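# Refit the band around the carton's corner guard

## Task

Slip the band back on so it loops around both the corner guard and the carton; when you finish, the guard must be sitting where it belongs and the carton must rest flat, not tilted.

## Robot and tools

ROBOT. Two arms, left_arm and right_arm, face each other across a table. In the scene frame the origin is at the table centre, +z is up and the table top is at z = +0.020 m. left_arm's base is at (+0.160, +0.467, +0.066) m on the +y side; right_arm's is at (-0.010, -0.451, +0.122) m. Each gripper's fingers extend along its own +x axis and close along its y axis. The reported end_effector_position is the point between the fingers, about 3 to 4 cm short of the tips; only the final 1.5 cm of each finger face is flat.

FRAMES. Hand positions, orientations (quat_wxyz), velocities and targets in results are given in that arm's own base frame. Fixed cameras and the table use the scene frame. Every commanded offset is taken along the axes of that arm's current Hand target.

THE ROW. Both motion tools use rows of 14 numbers, each in [-1, 1], always covering both arms even if one stays still: dx, dy, dz, rx, ry, rz, opening for left_arm, then the same seven for right_arm. dx to rz are an offset, not a pose: a displacement from the Hand target as it was when the action or move began, with 1.0 meaning 0.6 m of travel or 180 degrees of turn; rx, ry, rz form a single rotation vector. Since each call restarts from the current Hand target, sending the same offset twice moves twice as far. Six zeros re-request the present Hand target. The opening is absolute, not an offset: +1 is fully open (0.080 m), -1 fully closed, and empty fingers touch near -0.78. A 0 in the opening slot closes partway, so resend the current opening to keep a gripper unchanged. Closing from fully open takes about 0.6 s or more.

TOOLS.
execute_actions(actions, cameras): actions is a list of actions; each action is a table of up to 15 rows, one per 1/30 s step, and a shorter table repeats its final row to fill 15 steps. All rows in one action count from that action's starting Hand target. An empty list returns the state plus images. cameras picks images by name: cam_high, cam_low, cam_left_wrist, cam_right_wrist, or ["all"]; an unknown name voids the call.
move(target, speed, blend, opening_speed, grip_force, blocking, cameras): drives each gripper in a straight line toward one 14-number row, or through a list of up to 15 rows, every row being an offset from the same starting Hand targets. speed is the path's top speed in m/s (0.002 to 4.3, default 0.25; turning up to twice that in rad/s), one value or one per target. blend (m) rounds corners in a list; 0 stops at each. opening_speed sets how fast openings change per second on the -1..+1 scale (0.2 or more). grip_force caps pad force in newtons, 8 to 34, one value or one per arm, and persists. blocking=false returns after about 0.5 s while the move continues. Paths do not avoid obstacles or the other arm, and everything is capped at 10 s. The result adds a move: line saying how it ended (done, off_target, moving, held, blocked, fault) and which limits acted (paced = clipped pose, held = steps withheld). blocked means that gripper stalled far from its goal and now holds there.
wait(seconds, cameras): 0 to 10 s, arms keep their last command.
stop(cameras): brakes a running move.
zoom_image(camera, region): region [x0, y0, x1, y1] in pixels of that camera's latest image (each image 896x504), at most 504 by 504.
read_manual(section): licence texts only.
finished_scene(scene): ends the current scene, given its number; irreversible, so call it only once the band is on, the guard seated and the carton flat, with the robot no longer holding anything.

RESULTS. grip_measured is the finger opening on the command scale, possibly 2 to 3 mm off; to grip, command about 0.08 below the reading at first contact. Hand target is your last command after clipping; the real gripper often settles short or tilted, so check its position and orientation and send the missing offset. Orientation commands are clipped to 32 degrees from the measured one per step. Joint velocities marked within noise omit the velocity fields. External joint torques estimate outside pushes. Wrist depth gives a 7x7 grid of distances (mm) per wrist camera, rows separated by " / ", - meaning no value.

AVOID. Don't let the carton, guard or band fall or leave the table; don't release parts while they move; don't slam, hit or press hard, since faster moves and targets deeper past contact push harder. Keep the arms, grippers and wrist cameras apart; never grip the other arm's fingers. Contact torque at a joint's limit (waist 17.2, shoulder 21.3, elbow 21.3, wrist pitch 5.61, wrist yaw 5.59, wrist roll 5.24 N m) stops that arm for 10 s. Holding loads, staying stretched out or pushing at unreachable goals heats motors (MOTOR HOT above 50 °C, a long stop at 95 °C). Big one-step jumps cause OVER-SPEED faults. Route paths around each arm's own base. Loose objects may get nudged occasionally.

Each tool is called by a JSON object that holds its "fn" and its "kwargs", one argument or row to a line.

## Session

{"fn": "execute_actions", "kwargs": {
  "actions": []
}}

Scene clock: 0.00 s.
left_arm: end_effector_position=(+0.1750, +0.1075, +0.1417) grip_measured=+1.000 end_effector_quat_wxyz=(+0.900, +0.170, +0.373, -0.147) | right_arm: end_effector_position=(+0.0533, -0.2894, +0.0333) grip_measured=+1.000 end_effector_quat_wxyz=(-0.433, -0.383, -0.407, +0.707)
Joint positions: left_arm=[1.053 0.994 0.716 -1.002 0.717 1.431 0.08] | right_arm=[-1.171 1.643 0.851 -0.615 0.435 0.621 0.08]
Joint velocities: within noise
Joint torques (N m): no reading
External joint torques (N m): no reading
Motor temperatures (°C): left_arm=[40 44 41 37 43 33] | right_arm=[41 33 36 39 42 44]
Heat: left arm: hottest shoulder 44 °C (+0.0 °C/min); right arm: hottest wrist roll 44 °C (+0.0 °C/min).
Wrist depth (mm): cam_left_wrist=[- 1829 429 380 354 322 296 / 1705 1530 380 352 327 302 282 / 1539 1530 346 326 305 285 269 / 1402 1379 319 303 285 268 253 / 1256 1314 288 285 268 250 240 / - 79 253 267 251 - 76 / - - 256 250 238 - -] | cam_right_wrist=[894 940 992 1078 1169 1250 - / 877 925 996 218 240 258 - / 842 178 188 199 234 253 1199 / 164 178 202 200 210 250 1205 / 178 187 199 206 206 244 1351 / 177 74 196 206 204 91 - / - 69 194 205 202 82 -]
Hand target: left_arm +0.1756, +0.1079, +0.1433; +0.900, +0.173, +0.372, -0.146 | right_arm +0.0538, -0.2911, +0.0355; -0.435, -0.382, -0.403, +0.708
Tool commands: left_gripper/opening=+1.0 right_gripper/opening=+1.0

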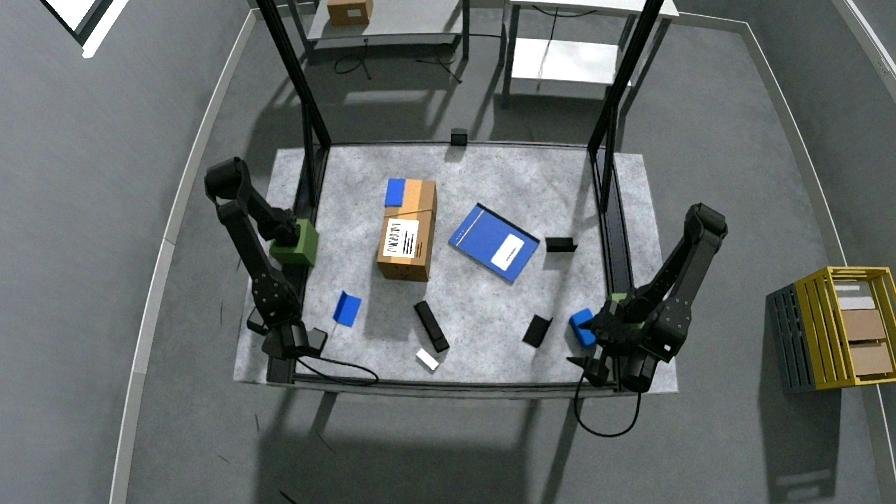

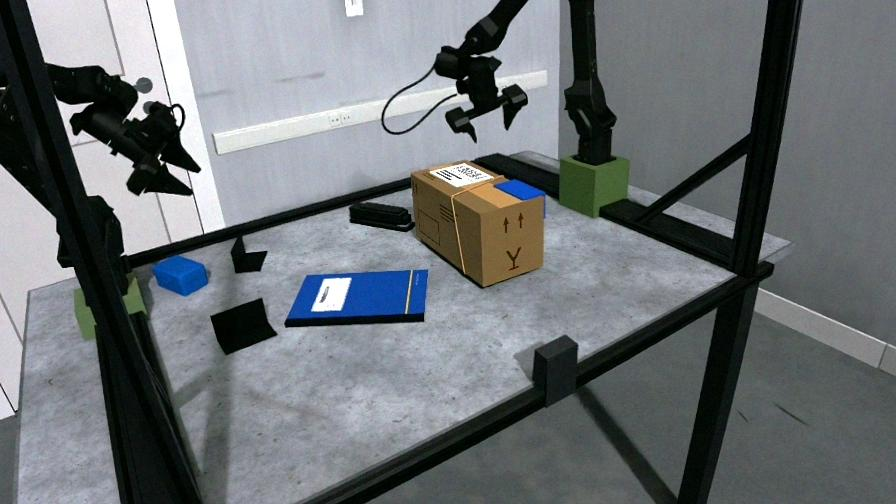

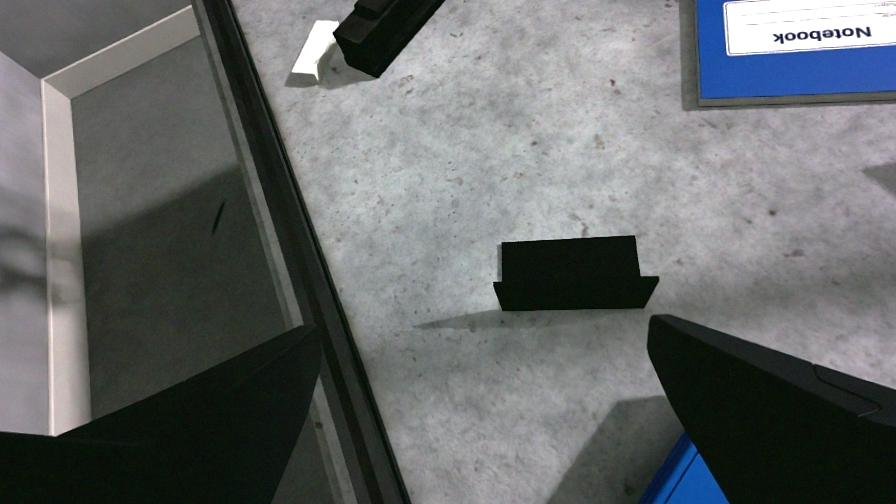

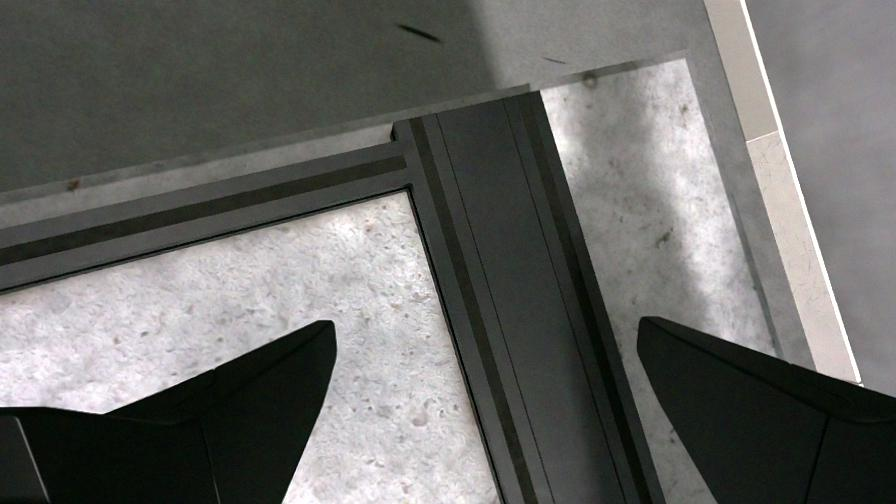

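{"fn": "zoom_image", "kwargs": {
  "camera": "cam_high",
  "region": [310, 150, 490, 290]
}}

{"fn": "zoom_image", "kwargs": {
  "camera": "cam_low",
  "region": [380, 140, 600, 300]
}}

{"fn": "zoom_image", "kwargs": {
  "camera": "cam_high",
  "region": [310, 260, 630, 400]
}}

Scaled by 2.800.

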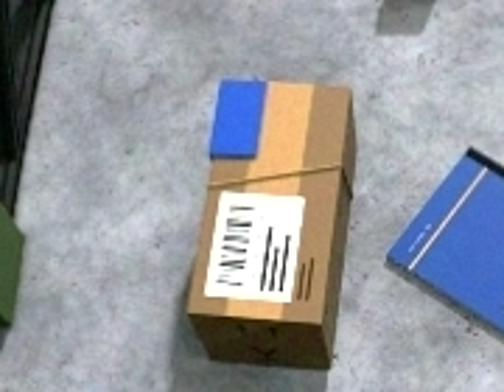

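Scaled by 2.291.

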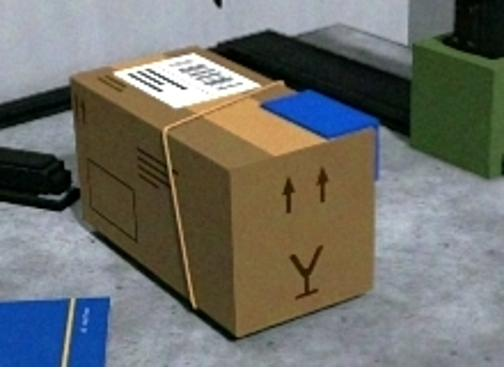

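Scaled by 1.575.

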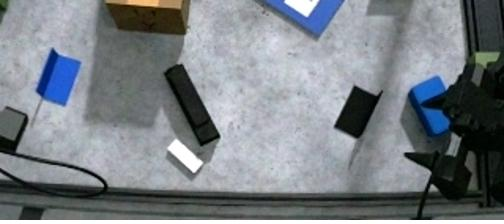

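{"fn": "move", "kwargs": {
  "target": [0,0,0,0,0,0,1, -0.605,0.170,-0.458,-0.570,0.017,0.171,1],
  "speed": 0.4,
  "cameras": ["all"]
}}

Scene clock: 56.90 s.
left_arm: end_effector_position=(+0.1750, +0.1075, +0.1417) grip_measured=+1.000 end_effector_quat_wxyz=(+0.900, +0.170, +0.373, -0.147) | right_arm: end_effector_position=(+0.3169, +0.0380, +0.2266) grip_measured=+1.000 end_effector_quat_wxyz=(+0.738, +0.004, +0.675, +0.001)
Joint positions: left_arm=[1.053 0.994 0.716 -1.002 0.717 1.431 0.08] | right_arm=[0.121 1.724 1.805 -1.562 0.004 0.126 0.08]
Joint torques (N m): left_arm=[-0.01 -1.47 5.45 0.64 0.58 0] | right_arm=[-0.06 -6.24 6.56 0.11 -0.17 -0.04]
External joint torques (N m): left_arm=[0.01 0.35 -0.31 -0.02 0.17 0.01] | right_arm=[-0.07 0.11 1.29 -0.37 -0.17 -0.04]
Heat: left arm: hottest elbow 44 °C (+3.2 °C/min); right arm: hottest wrist roll 44 °C (+0.0 °C/min).
Wrist depth (mm): cam_left_wrist=[- 1765 425 379 356 322 297 / 1777 1485 380 353 326 302 284 / 1511 1511 349 326 304 285 269 / 1410 1372 321 302 285 269 253 / 1335 1281 288 284 265 250 239 / - 79 252 266 252 - 76 / - - 247 249 237 - -] | cam_right_wrist=[357 366 362 358 356 354 348 / 1175 378 366 247 366 360 331 / 1224 398 255 251 250 368 380 / 1257 414 264 263 260 393 393 / 1343 433 423 423 417 406 407 / 1343 74 436 437 439 90 414 / - 69 449 465 450 77 -]
Hand target: left_arm +0.1756, +0.1079, +0.1433; +0.900, +0.173, +0.372, -0.146 | right_arm +0.3197, +0.0392, +0.2300; +0.707, +0.001, +0.707, -0.001
Off the commanded pose: left_arm 0.002 m, 0 deg | right_arm 0.005 m, 5 deg.
joint sent to its limit (right arm) — joint 4 (wrist pitch), lower limit. The joint targets are off in orientation, not in position.
move: off_target (right_arm)

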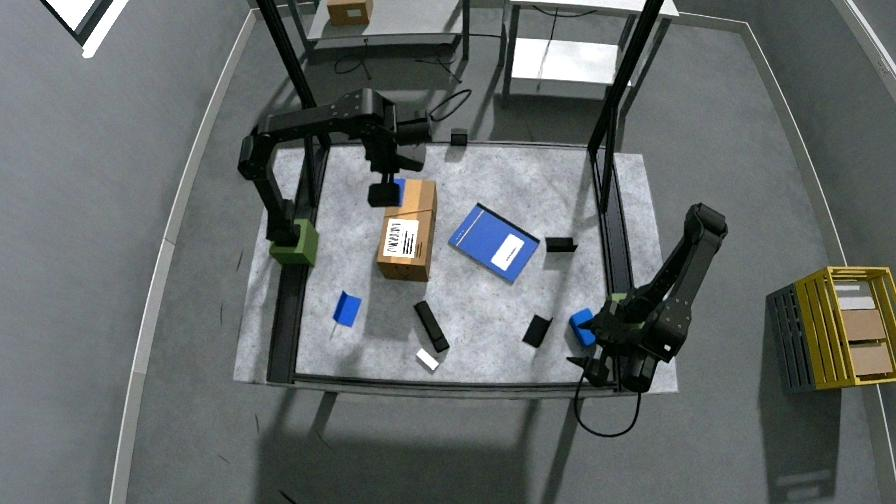

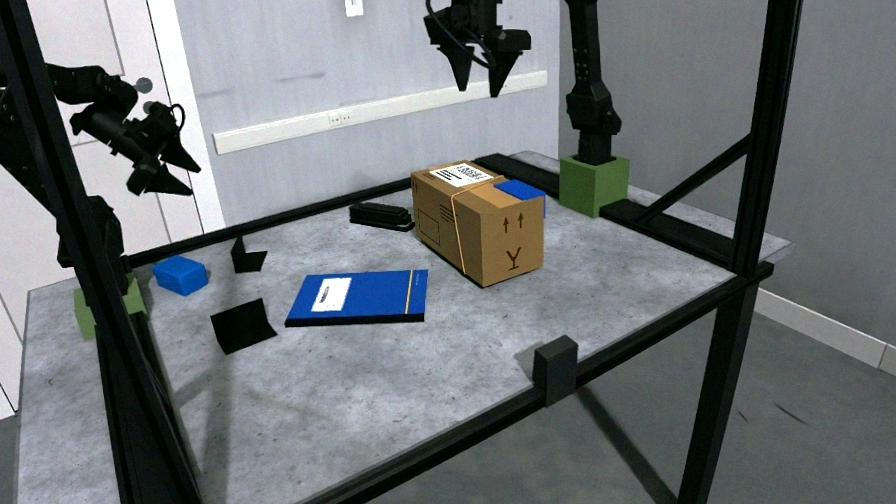

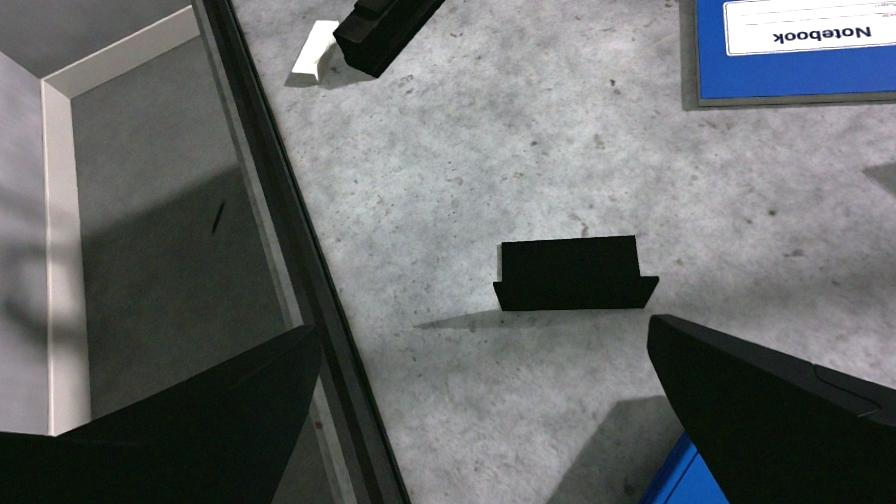

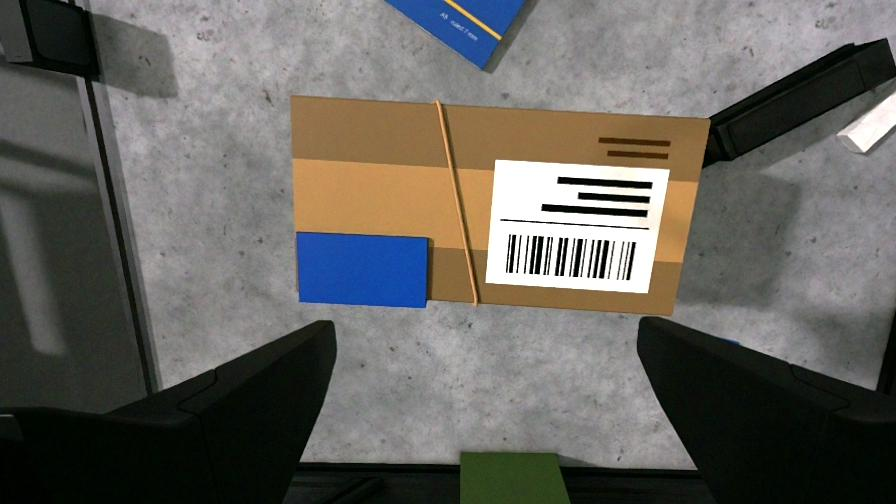

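{"fn": "move", "kwargs": {
  "target": [0,0,0,0,0,0,1, 0.203,-0.008,-0.061,0,0,0,0],
  "speed": 0.25,
  "cameras": ["cam_right_wrist","cam_low","cam_high"]
}}

{"fn": "zoom_image", "kwargs": {
  "camera": "cam_low",
  "region": [390, 100, 590, 300]
}}

Scene clock: 103.83 s.
left_arm: end_effector_position=(+0.1750, +0.1075, +0.1417) grip_measured=+1.000 end_effector_quat_wxyz=(+0.900, +0.170, +0.373, -0.147) | right_arm: end_effector_position=(+0.2851, +0.0341, +0.1068) grip_measured=+0.003 end_effector_quat_wxyz=(+0.705, +0.000, +0.709, -0.003)
Joint positions: left_arm=[1.053 0.994 0.716 -1.002 0.717 1.431 0.08] | right_arm=[0.121 1.646 1.24 -1.171 0.004 0.125 0.035]
Joint torques (N m): left_arm=[0 -1.6 5.42 0.64 0.56 0.01] | right_arm=[-0.03 -7.91 3.79 0.25 -0.17 -0.05]
External joint torques (N m): left_arm=[0 0.24 -0.45 -0.07 0.14 0.02] | right_arm=[-0.06 -2.03 -1.49 -0.04 -0.17 -0.05]
Motor temperatures (°C): left_arm=[38 42 44 38 42 33] | right_arm=[40 39 42 40 41 43]
Heat: left arm: hottest elbow 44 °C (+0.0 °C/min); right arm: hottest wrist roll 43 °C (-1.0 °C/min).
Wrist depth (mm): cam_left_wrist=[- 1683 426 378 352 322 297 / 1485 - 379 354 326 302 283 / 1520 1485 348 327 305 285 269 / 1434 1485 322 303 285 269 254 / 1342 1321 298 285 267 249 240 / - 79 253 266 252 - 76 / - - 257 248 238 - -] | cam_right_wrist=[122 120 120 119 118 118 117 / 260 127 126 125 125 124 123 / 275 132 131 132 133 131 130 / 291 138 137 140 139 138 138 / 309 305 144 147 144 146 295 / 324 323 - 319 84 296 311 / - - - 342 78 - -]
Hand target: left_arm +0.1756, +0.1079, +0.1433; +0.900, +0.173, +0.372, -0.146 | right_arm +0.2833, +0.0346, +0.1082; +0.707, +0.001, +0.707, +0.000
Off the commanded pose: left_arm 0.002 m, 0 deg | right_arm 0.002 m, 1 deg.
move: done
Images, in order (width x height): cam_high 896x504, cam_low 896x504, cam_right_wrist 896x504.

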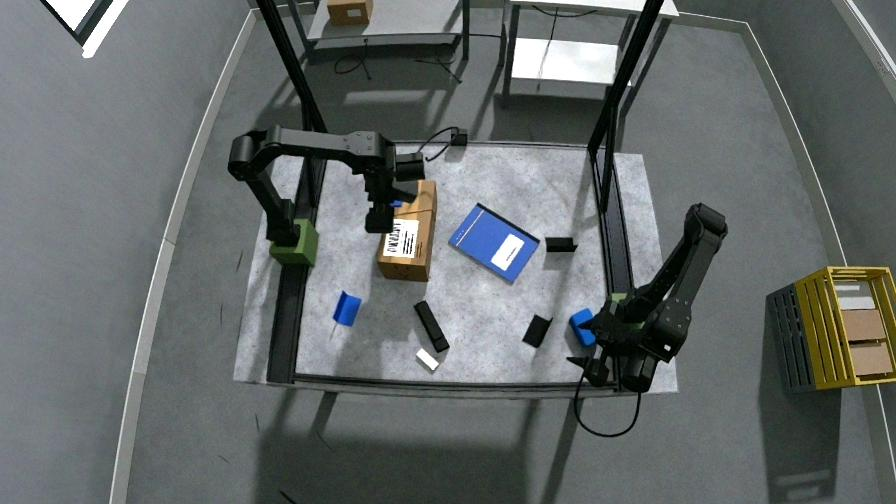

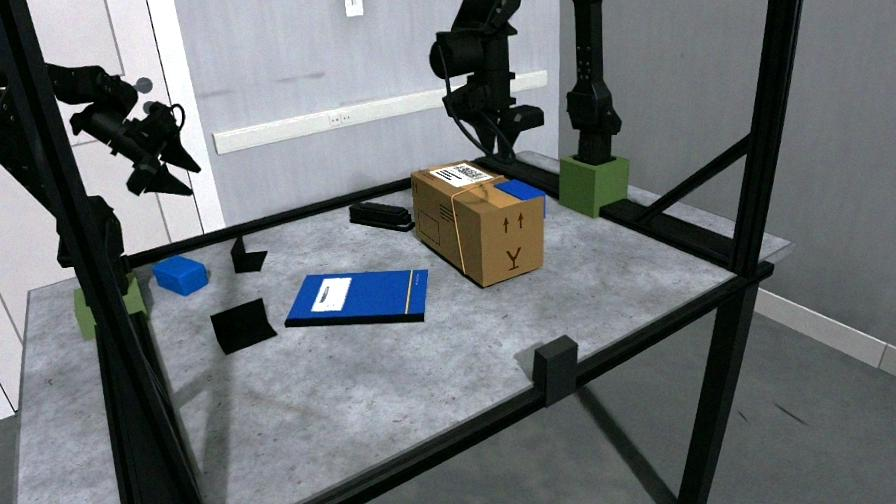

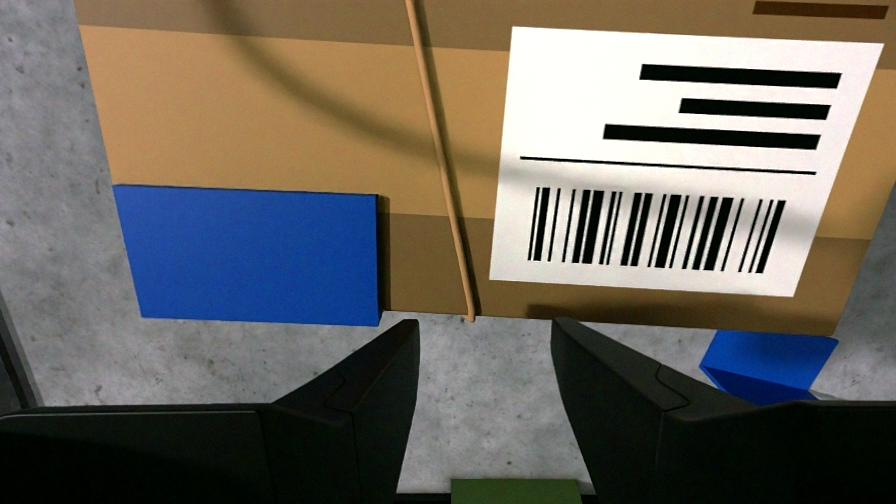

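Scaled by 2.520.

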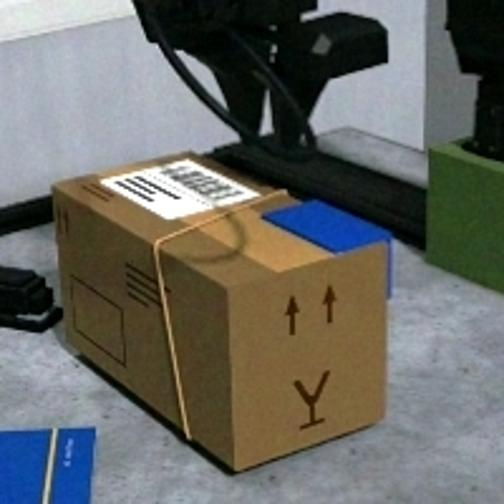

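{"fn": "move", "kwargs": {
  "target": [0,0,0,0,0,0,1, 0.052,0.007,0,0,0,0,-0.25],
  "speed": 0.12,
  "cameras": ["cam_right_wrist"]
}}

Scene clock: 124.10 s.
left_arm: end_effector_position=(+0.1750, +0.1075, +0.1417) grip_measured=+1.000 end_effector_quat_wxyz=(+0.900, +0.170, +0.373, -0.147) | right_arm: end_effector_position=(+0.2856, +0.0376, +0.0804) grip_measured=-0.247 end_effector_quat_wxyz=(+0.711, +0.000, +0.703, -0.001)
Joint positions: left_arm=[1.053 0.994 0.716 -1.002 0.717 1.431 0.08] | right_arm=[0.132 1.656 1.143 -1.046 0.003 0.135 0.024]
Joint torques (N m): left_arm=[0.02 -1.55 5.45 0.63 0.52 -0.01] | right_arm=[0.24 -5.78 3.78 0.27 -0.17 0.13]
External joint torques (N m): left_arm=[0.02 0.28 -0.35 -0.05 0.1 0] | right_arm=[0.24 0.07 -1.43 -0.06 -0.17 0.13]
Heat: left arm: hottest elbow 44 °C (+0.0 °C/min); right arm: hottest wrist roll 43 °C (-1.0 °C/min).
Wrist depth (mm): cam_left_wrist=[- 451 421 379 354 328 300 / 1777 1577 380 355 327 304 283 / 1777 1539 345 326 305 285 268 / 1387 - 318 303 286 269 253 / 1410 - 287 284 267 250 240 / - 79 114 267 252 - 76 / - - 257 250 237 - -] | cam_right_wrist=[98 98 96 95 96 94 95 / 103 102 101 101 101 100 99 / 107 108 108 106 105 105 104 / - 111 109 112 111 111 110 / 117 116 116 117 116 117 116 / 292 291 - 288 87 276 121 / - - - 302 73 - -]
Hand target: left_arm +0.1756, +0.1079, +0.1433; +0.900, +0.173, +0.372, -0.146 | right_arm +0.2834, +0.0387, +0.0770; +0.708, +0.001, +0.707, +0.000
Off the commanded pose: left_arm 0.002 m, 0 deg | right_arm 0.004 m, 1 deg.
move: done
Images, in order (width x height): cam_right_wrist 896x504.

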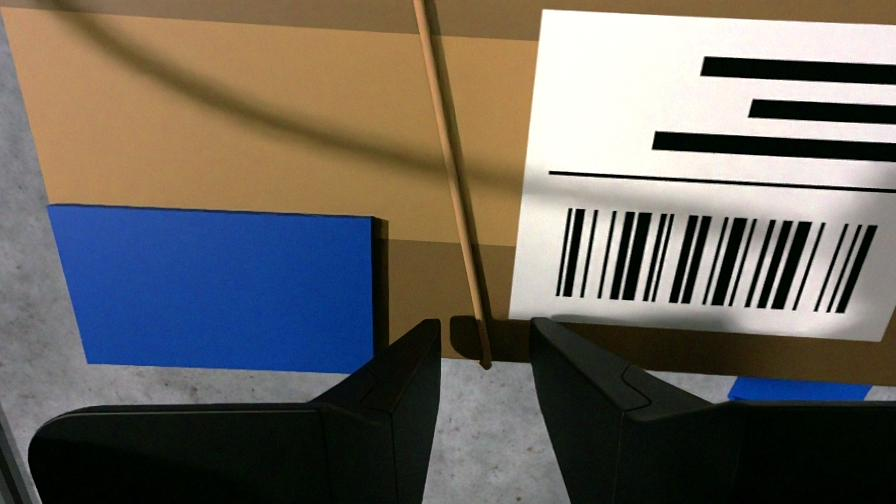

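{"fn": "move", "kwargs": {
  "target": [0,0,0,0,0,0,1, 0.011,0,0,0,0,0,-0.25],
  "speed": 0.05,
  "cameras": ["cam_right_wrist"]
}}

{"fn": "zoom_image", "kwargs": {
  "camera": "cam_right_wrist",
  "region": [350, 240, 630, 400]
}}

Scene clock: 131.20 s.
left_arm: end_effector_position=(+0.1750, +0.1075, +0.1417) grip_measured=+1.000 end_effector_quat_wxyz=(+0.900, +0.170, +0.373, -0.147) | right_arm: end_effector_position=(+0.2857, +0.0376, +0.0751) grip_measured=-0.247 end_effector_quat_wxyz=(+0.712, +0.000, +0.702, -0.001)
Joint positions: left_arm=[1.053 0.994 0.716 -1.002 0.717 1.431 0.08] | right_arm=[0.132 1.661 1.127 -1.023 0.003 0.135 0.024]
Joint torques (N m): left_arm=[0.02 -1.56 5.49 0.66 0.57 0.03] | right_arm=[0.21 -5.51 3.44 0.56 -0.17 0.12]
External joint torques (N m): left_arm=[0.04 0.28 -0.33 -0.02 0.15 0.03] | right_arm=[0.18 0.3 -1.76 0.21 -0.17 0.12]
Heat: left arm: hottest elbow 44 °C (+0.0 °C/min); right arm: hottest wrist roll 43 °C (-1.0 °C/min).
Wrist depth (mm): cam_left_wrist=[1450 472 423 381 354 321 297 / 1765 1650 379 352 327 302 283 / 1577 1502 344 326 306 285 268 / 1350 1426 320 303 285 268 253 / 1335 1308 295 284 267 249 240 / - 79 101 265 251 - 76 / - - 238 249 237 - -] | cam_right_wrist=[93 93 93 91 92 91 91 / 98 98 97 96 96 95 95 / - 103 103 101 101 100 100 / - 106 105 107 106 106 105 / - 111 111 112 111 111 111 / 285 282 114 282 87 117 116 / - - - 301 73 - -]
Hand target: left_arm +0.1756, +0.1079, +0.1433; +0.900, +0.173, +0.372, -0.146 | right_arm +0.2834, +0.0387, +0.0705; +0.708, +0.001, +0.707, -0.001
Off the commanded pose: left_arm 0.002 m, 0 deg | right_arm 0.005 m, 1 deg.
move: done
Images, in order (width x height): cam_right_wrist 896x504.

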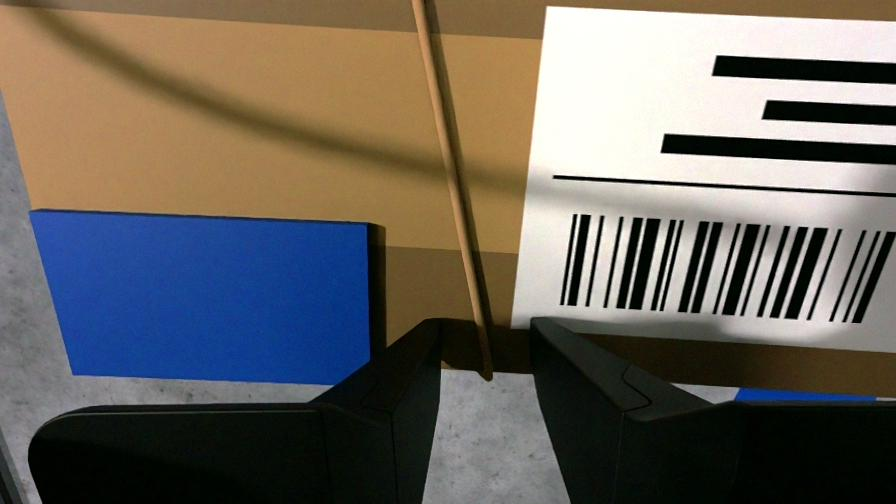

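Scaled by 1.800.

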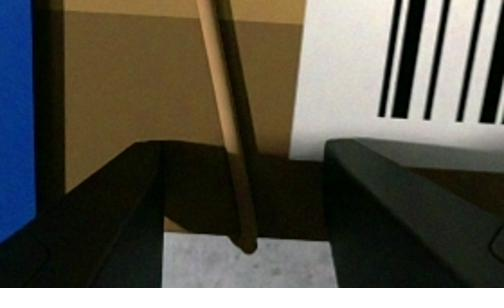

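{"fn": "move", "kwargs": {
  "target": [
    [0,0,0,0,0,0,1, 0.005,0,0,0,0,0,-0.25],
    [0,0,0,0,0,0,1, 0.005,0,0,0,0,0,-1]
  ],
  "speed": 0.05,
  "opening_speed": 1,
  "cameras": ["cam_right_wrist","cam_low"]
}}

{"fn": "zoom_image", "kwargs": {
  "camera": "cam_right_wrist",
  "region": [350, 240, 630, 400]
}}

Scene clock: 140.97 s.
left_arm: end_effector_position=(+0.1750, +0.1075, +0.1417) grip_measured=+1.000 end_effector_quat_wxyz=(+0.900, +0.170, +0.373, -0.147) | right_arm: end_effector_position=(+0.2874, +0.0380, +0.0742) grip_measured=-0.766 end_effector_quat_wxyz=(+0.715, +0.001, +0.699, -0.001)
Joint positions: left_arm=[1.053 0.994 0.716 -1.002 0.717 1.431 0.08] | right_arm=[0.133 1.661 1.123 -1.01 0.002 0.135 0.001]
Joint torques (N m): left_arm=[0 -1.53 5.42 0.65 0.58 0.02] | right_arm=[0.22 -5.09 2.96 0.48 -0.13 0.11]
External joint torques (N m): left_arm=[-0.01 0.31 -0.38 -0.03 0.17 0.02] | right_arm=[0.25 0.73 -2.21 0.13 -0.14 0.11]
Heat: left arm: hottest elbow 44 °C (+0.0 °C/min); right arm: hottest wrist roll 43 °C (+0.0 °C/min).
Wrist depth (mm): cam_left_wrist=[1577 450 421 378 354 322 297 / 1705 1618 376 352 329 301 282 / 1450 1493 347 326 303 284 269 / 1442 1394 324 303 286 269 253 / 1321 1288 288 286 266 247 241 / - 79 251 266 251 - 76 / - - 258 251 237 - -] | cam_right_wrist=[95 94 94 92 93 92 91 / 99 98 98 97 96 96 95 / - 104 103 102 101 101 100 / - 106 106 107 107 106 105 / 111 111 111 112 112 111 110 / 287 117 116 - 77 116 114 / - - - - - - -]
Hand target: left_arm +0.1756, +0.1079, +0.1433; +0.900, +0.173, +0.372, -0.146 | right_arm +0.2834, +0.0388, +0.0675; +0.708, +0.001, +0.707, -0.001
Off the commanded pose: left_arm 0.002 m, 0 deg | right_arm 0.008 m, 1 deg.
move: done
Images, in order (width x height): cam_low 896x504, cam_right_wrist 896x504.

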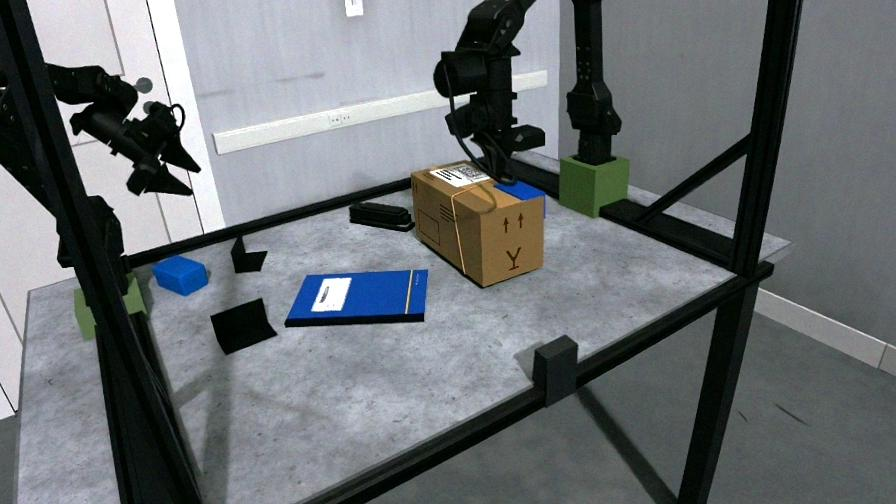

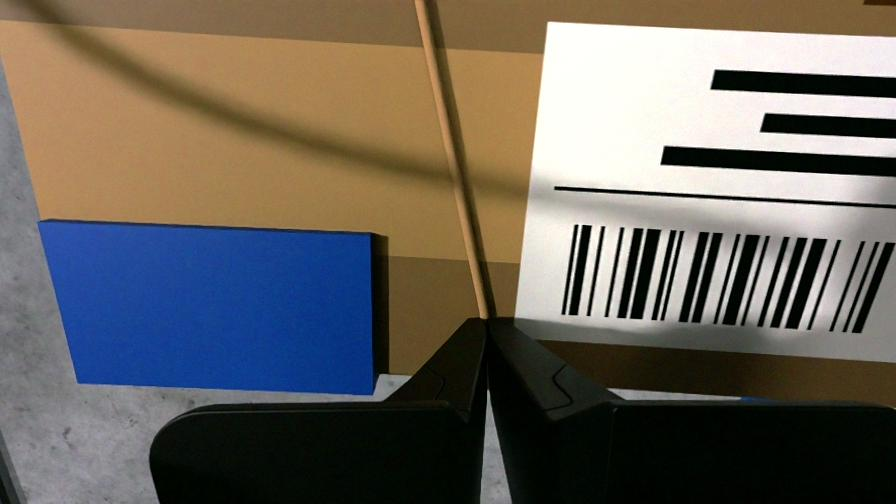

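Scaled by 1.800.

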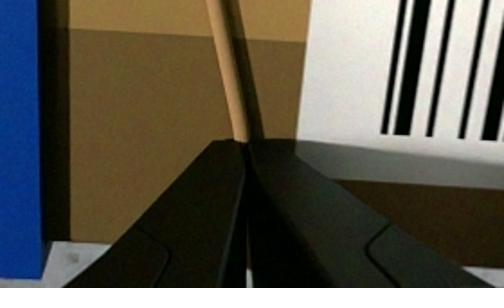

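{"fn": "move", "kwargs": {
  "target": [0,0,0,0,0,0,1, -0.045,0,0,0,0,0,-1],
  "speed": 0.08,
  "cameras": ["cam_right_wrist","cam_low"]
}}

{"fn": "zoom_image", "kwargs": {
  "camera": "cam_low",
  "region": [390, 120, 590, 300]
}}

Scene clock: 148.17 s.
left_arm: end_effector_position=(+0.1750, +0.1075, +0.1417) grip_measured=+1.000 end_effector_quat_wxyz=(+0.900, +0.170, +0.373, -0.147) | right_arm: end_effector_position=(+0.2798, +0.0379, +0.0857) grip_measured=-0.766 end_effector_quat_wxyz=(+0.698, -0.001, +0.716, -0.001)
Joint positions: left_arm=[1.053 0.994 0.716 -1.002 0.717 1.431 0.08] | right_arm=[0.135 1.661 1.169 -1.106 0 0.135 0.001]
Joint torques (N m): left_arm=[0.04 -1.56 5.53 0.63 0.55 0] | right_arm=[0.07 -8.27 6.55 -0.56 -0.07 0.11]
External joint torques (N m): left_arm=[0.04 0.25 -0.25 -0.05 0.14 0.01] | right_arm=[0.11 -2.45 1.36 -0.84 -0.08 0.11]
Heat: left arm: hottest elbow 44 °C (+0.0 °C/min); right arm: hottest wrist roll 43 °C (+0.0 °C/min).
Wrist depth (mm): cam_left_wrist=[1765 1568 421 378 355 322 298 / 1803 1511 376 351 326 302 283 / 1577 1558 343 326 304 285 269 / 1402 1394 319 304 285 269 255 / 1328 1294 293 282 267 250 240 / 1168 79 253 265 251 - 76 / - - 256 249 239 - -] | cam_right_wrist=[101 101 99 98 99 97 97 / 106 105 104 103 104 103 102 / - 110 110 110 109 108 108 / - 116 114 117 116 115 114 / 292 123 122 121 123 122 123 / 302 301 300 - 77 292 287 / - - - - - - -]
Hand target: left_arm +0.1756, +0.1079, +0.1433; +0.900, +0.173, +0.372, -0.146 | right_arm +0.2834, +0.0388, +0.0944; +0.707, +0.001, +0.707, +0.000
Off the commanded pose: left_arm 0.002 m, 0 deg | right_arm 0.010 m, 2 deg.
move: off_target (right_arm)
Images, in order (width x height): cam_low 896x504, cam_right_wrist 896x504.

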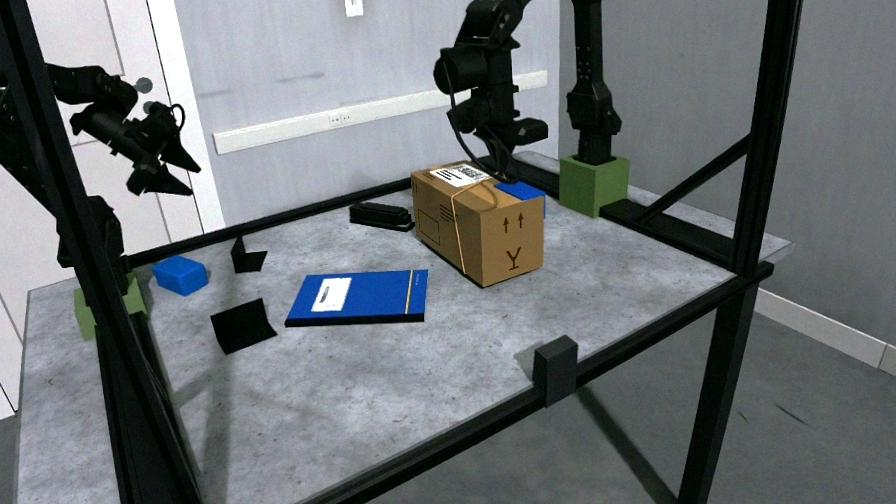

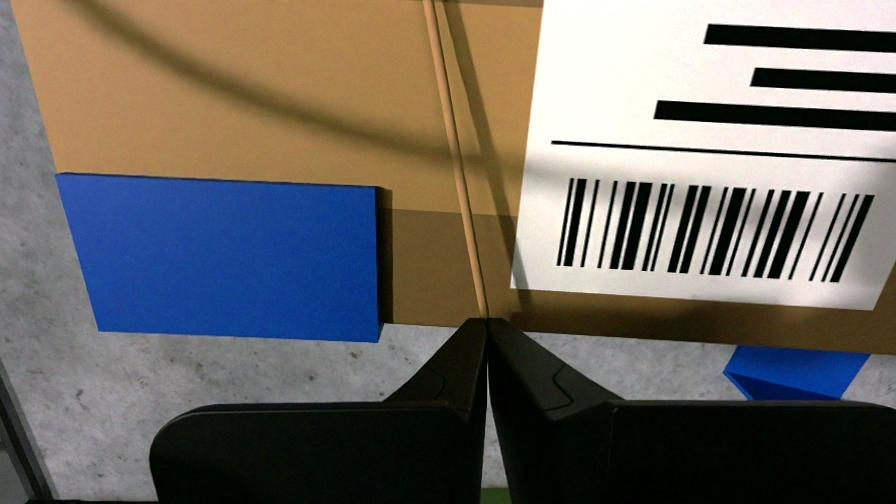

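Scaled by 2.520.

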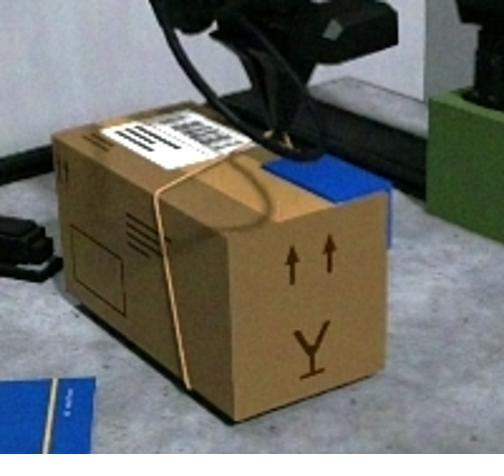

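{"fn": "move", "kwargs": {
  "target": [
    [0,0,0,0,0,0,1, -0.0225,0,-0.044,0,0,0,-1],
    [0,0,0,0,0,0,1, -0.0225,0.06,-0.044,0,0,0,-1]
  ],
  "speed": 0.08,
  "cameras": ["cam_right_wrist","cam_low"]
}}

{"fn": "zoom_image", "kwargs": {
  "camera": "cam_low",
  "region": [390, 120, 590, 300]
}}

Scene clock: 168.70 s.
left_arm: end_effector_position=(+0.1750, +0.1075, +0.1417) grip_measured=+1.000 end_effector_quat_wxyz=(+0.900, +0.170, +0.373, -0.147) | right_arm: end_effector_position=(+0.2562, +0.0729, +0.1045) grip_measured=-0.766 end_effector_quat_wxyz=(+0.707, +0.001, +0.707, -0.002)
Joint positions: left_arm=[1.053 0.994 0.716 -1.002 0.717 1.431 0.08] | right_arm=[0.278 1.564 1.145 -1.153 0.002 0.282 0.001]
Joint torques (N m): left_arm=[0.04 -1.5 5.39 0.64 0.54 0.04] | right_arm=[0.39 -5.58 6.36 -0.92 -0.1 0.12]
External joint torques (N m): left_arm=[0.03 0.33 -0.42 -0.05 0.13 0.05] | right_arm=[0.39 -0.33 1.06 -1.23 -0.11 0.12]
Heat: left arm: hottest elbow 44 °C (+0.0 °C/min); right arm: hottest wrist roll 43 °C (+0.0 °C/min).
Wrist depth (mm): cam_left_wrist=[1639 461 428 380 356 322 298 / 1705 1587 377 354 327 301 283 / 1587 1539 350 327 304 286 269 / 1402 1434 318 303 285 268 254 / 1288 1268 292 285 267 251 241 / - 79 114 266 251 - 76 / - - 244 249 238 - -] | cam_right_wrist=[246 121 118 118 117 117 116 / 259 256 122 121 123 123 122 / 273 268 127 129 130 129 128 / 288 287 283 142 281 280 278 / 304 304 301 293 298 296 290 / 325 319 317 - 77 310 309 / - - - - - - -]
Hand target: left_arm +0.1756, +0.1079, +0.1433; +0.900, +0.173, +0.372, -0.146 | right_arm +0.2571, +0.0748, +0.1079; +0.708, +0.001, +0.707, -0.001
Off the commanded pose: left_arm 0.002 m, 0 deg | right_arm 0.004 m, 0 deg.
move: done
Images, in order (width x height): cam_low 896x504, cam_right_wrist 896x504.

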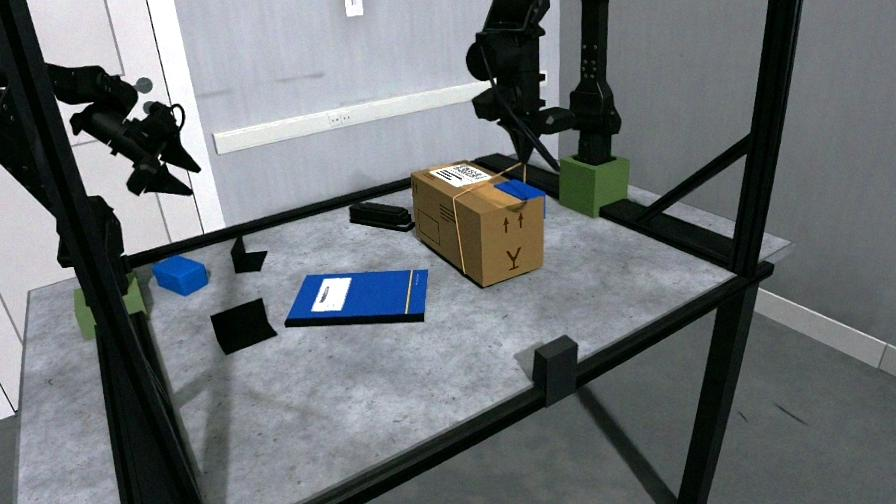

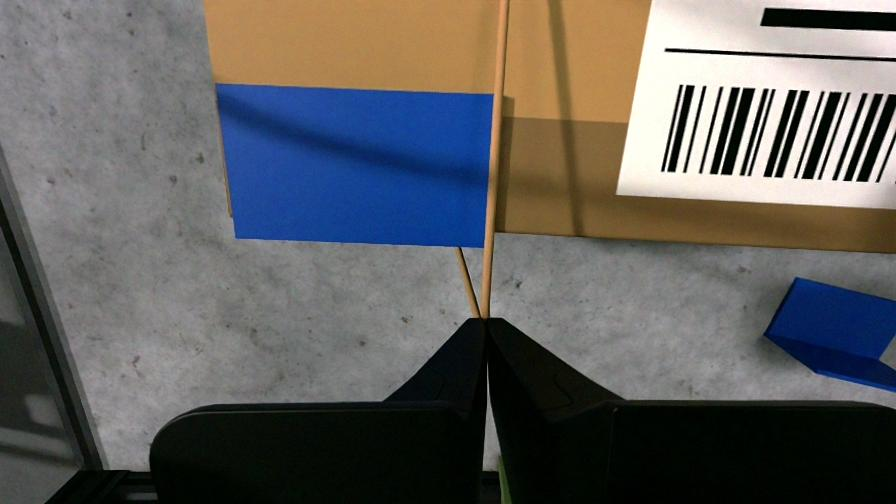

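Scaled by 2.520.

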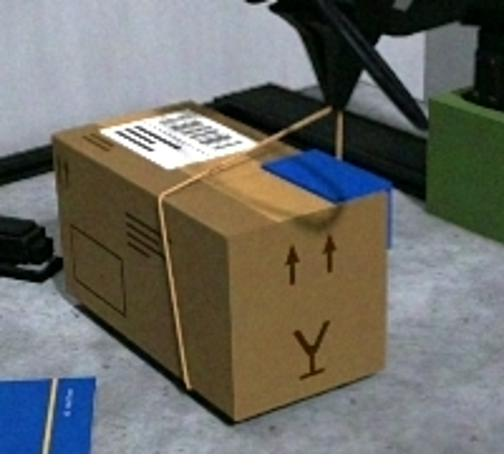

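{"fn": "move", "kwargs": {
  "target": [
    [0,0,0,0,0,0,1, 0,0.058,0,0,0,0,-1],
    [0,0,0,0,0,0,1, 0.036,0.058,0.027,0,0,0,-1]
  ],
  "speed": 0.08,
  "cameras": ["cam_right_wrist","cam_low"]
}}

{"fn": "zoom_image", "kwargs": {
  "camera": "cam_low",
  "region": [390, 120, 590, 300]
}}

Scene clock: 187.80 s.
left_arm: end_effector_position=(+0.1750, +0.1075, +0.1417) grip_measured=+1.000 end_effector_quat_wxyz=(+0.900, +0.170, +0.373, -0.147) | right_arm: end_effector_position=(+0.2725, +0.1076, +0.0853) grip_measured=-0.766 end_effector_quat_wxyz=(+0.708, +0.000, +0.706, -0.004)
Joint positions: left_arm=[1.053 0.994 0.716 -1.002 0.717 1.431 0.08] | right_arm=[0.38 1.68 1.189 -1.081 0.007 0.385 0.001]
Joint torques (N m): left_arm=[-0.01 -1.44 5.47 0.64 0.56 0.03] | right_arm=[0.18 -6.1 5.52 -0.22 -0.27 -0.07]
External joint torques (N m): left_arm=[-0.01 0.37 -0.34 -0.04 0.15 0.04] | right_arm=[0.15 -0.08 0.32 -0.51 -0.28 -0.07]
Heat: left arm: hottest elbow 44 °C (+0.0 °C/min); right arm: hottest elbow 45 °C (+4.0 °C/min).
Wrist depth (mm): cam_left_wrist=[- 1753 422 379 352 322 299 / 1741 1628 382 353 327 301 282 / 1434 1530 346 326 306 285 270 / 1364 1379 321 305 285 270 252 / 1256 1237 290 283 268 249 240 / - 79 251 266 250 - 76 / - - 247 249 237 - -] | cam_right_wrist=[227 227 100 100 99 99 99 / 238 237 105 105 105 104 104 / 254 250 109 107 108 110 109 / 266 266 264 113 113 116 116 / 284 279 279 118 276 277 277 / 294 295 290 - 77 288 285 / - - - - - - -]
Hand target: left_arm +0.1756, +0.1079, +0.1433; +0.900, +0.173, +0.372, -0.146 | right_arm +0.2733, +0.1096, +0.0863; +0.707, +0.001, +0.707, -0.001
Off the commanded pose: left_arm 0.002 m, 0 deg | right_arm 0.002 m, 0 deg.
move: done
Images, in order (width x height): cam_low 896x504, cam_right_wrist 896x504.

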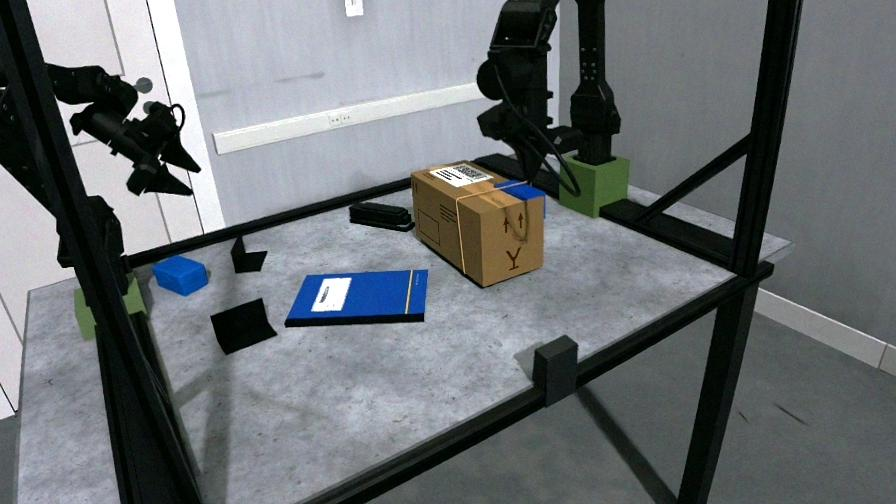

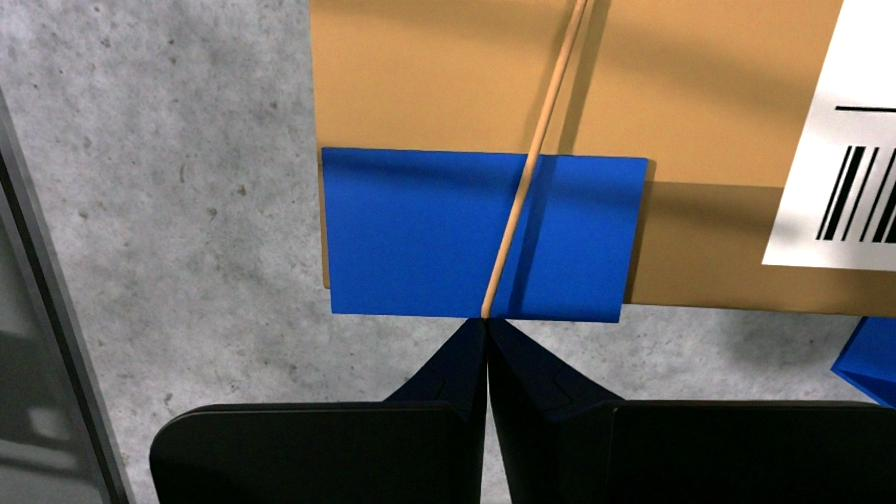

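Scaled by 2.520.

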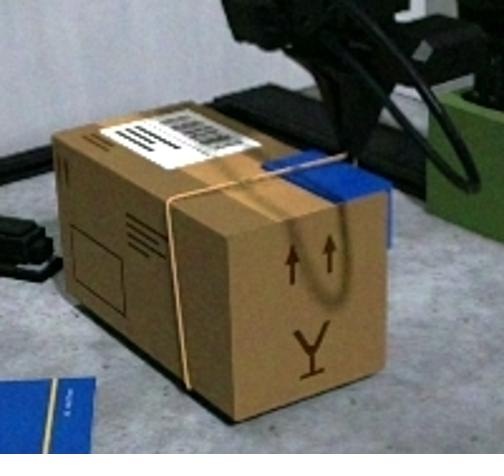

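{"fn": "move", "kwargs": {
  "target": [
    [0,0,0,0,0,0,1, 0.01,0.008,0,0,0,0,-1],
    [0,0,0,0,0,0,1, 0.01,0.008,0,0,0,0,-0.5],
    [0,0,0,0,0,0,1, -0.08,0.008,0,0,0,0,-0.5]
  ],
  "speed": 0.1,
  "opening_speed": 0.6,
  "cameras": ["cam_right_wrist","cam_low"]
}}

{"fn": "zoom_image", "kwargs": {
  "camera": "cam_low",
  "region": [390, 120, 590, 300]
}}

Scene clock: 201.93 s.
left_arm: end_effector_position=(+0.1750, +0.1075, +0.1417) grip_measured=+1.000 end_effector_quat_wxyz=(+0.900, +0.170, +0.373, -0.147) | right_arm: end_effector_position=(+0.2704, +0.1119, +0.1272) grip_measured=-0.503 end_effector_quat_wxyz=(+0.699, -0.004, +0.715, -0.005)
Joint positions: left_arm=[1.053 0.994 0.716 -1.002 0.717 1.431 0.08] | right_arm=[0.394 1.672 1.349 -1.273 0.003 0.395 0.012]
Joint torques (N m): left_arm=[0.06 -1.51 5.49 0.63 0.55 0.01] | right_arm=[0.16 -7.7 6.72 -0.15 -0.16 0.12]
External joint torques (N m): left_arm=[0.05 0.29 -0.29 -0.04 0.14 0.02] | right_arm=[0.13 -1.6 1.39 -0.41 -0.17 0.12]
Heat: left arm: hottest elbow 44 °C (+0.0 °C/min); right arm: hottest elbow 44 °C (+3.0 °C/min).
Wrist depth (mm): cam_left_wrist=[- 1883 420 380 353 322 298 / 1660 1628 380 353 327 304 282 / 1372 1459 346 328 304 285 268 / 1402 1394 319 303 286 270 252 / 1243 1294 297 285 267 250 239 / - 79 252 267 251 - 76 / - - 246 250 238 - -] | cam_right_wrist=[260 260 258 136 136 136 134 / 274 276 273 142 143 143 141 / 295 291 289 148 148 151 150 / 1135 306 309 306 309 160 160 / 1218 328 327 324 326 328 321 / 1313 345 - - 72 344 348 / - - - - - - -]
Hand target: left_arm +0.1756, +0.1079, +0.1433; +0.900, +0.173, +0.372, -0.146 | right_arm +0.2732, +0.1144, +0.1343; +0.707, +0.001, +0.707, +0.000
Off the commanded pose: left_arm 0.002 m, 0 deg | right_arm 0.008 m, 1 deg.
move: done
Images, in order (width x height): cam_low 896x504, cam_right_wrist 896x504.

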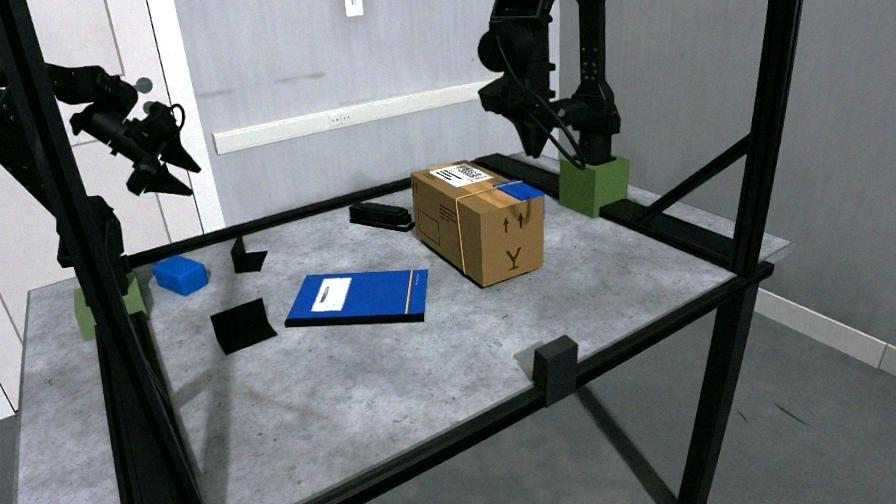

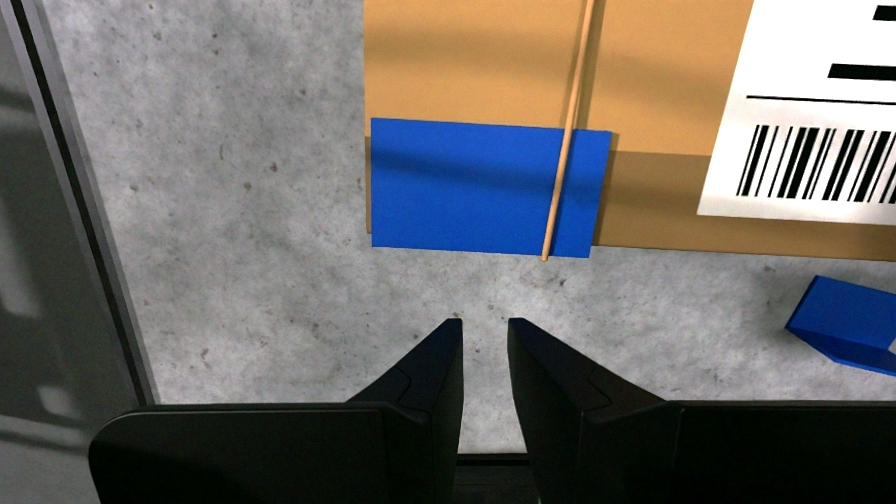

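Scaled by 2.520.

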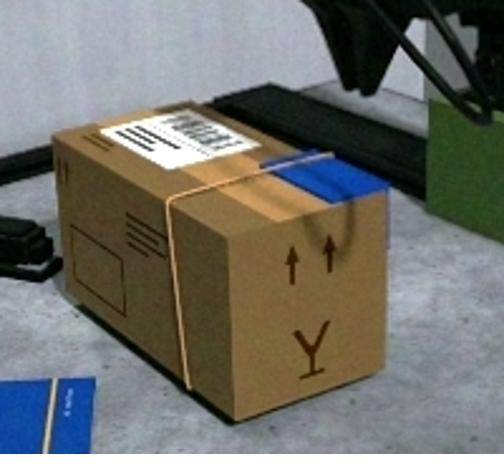

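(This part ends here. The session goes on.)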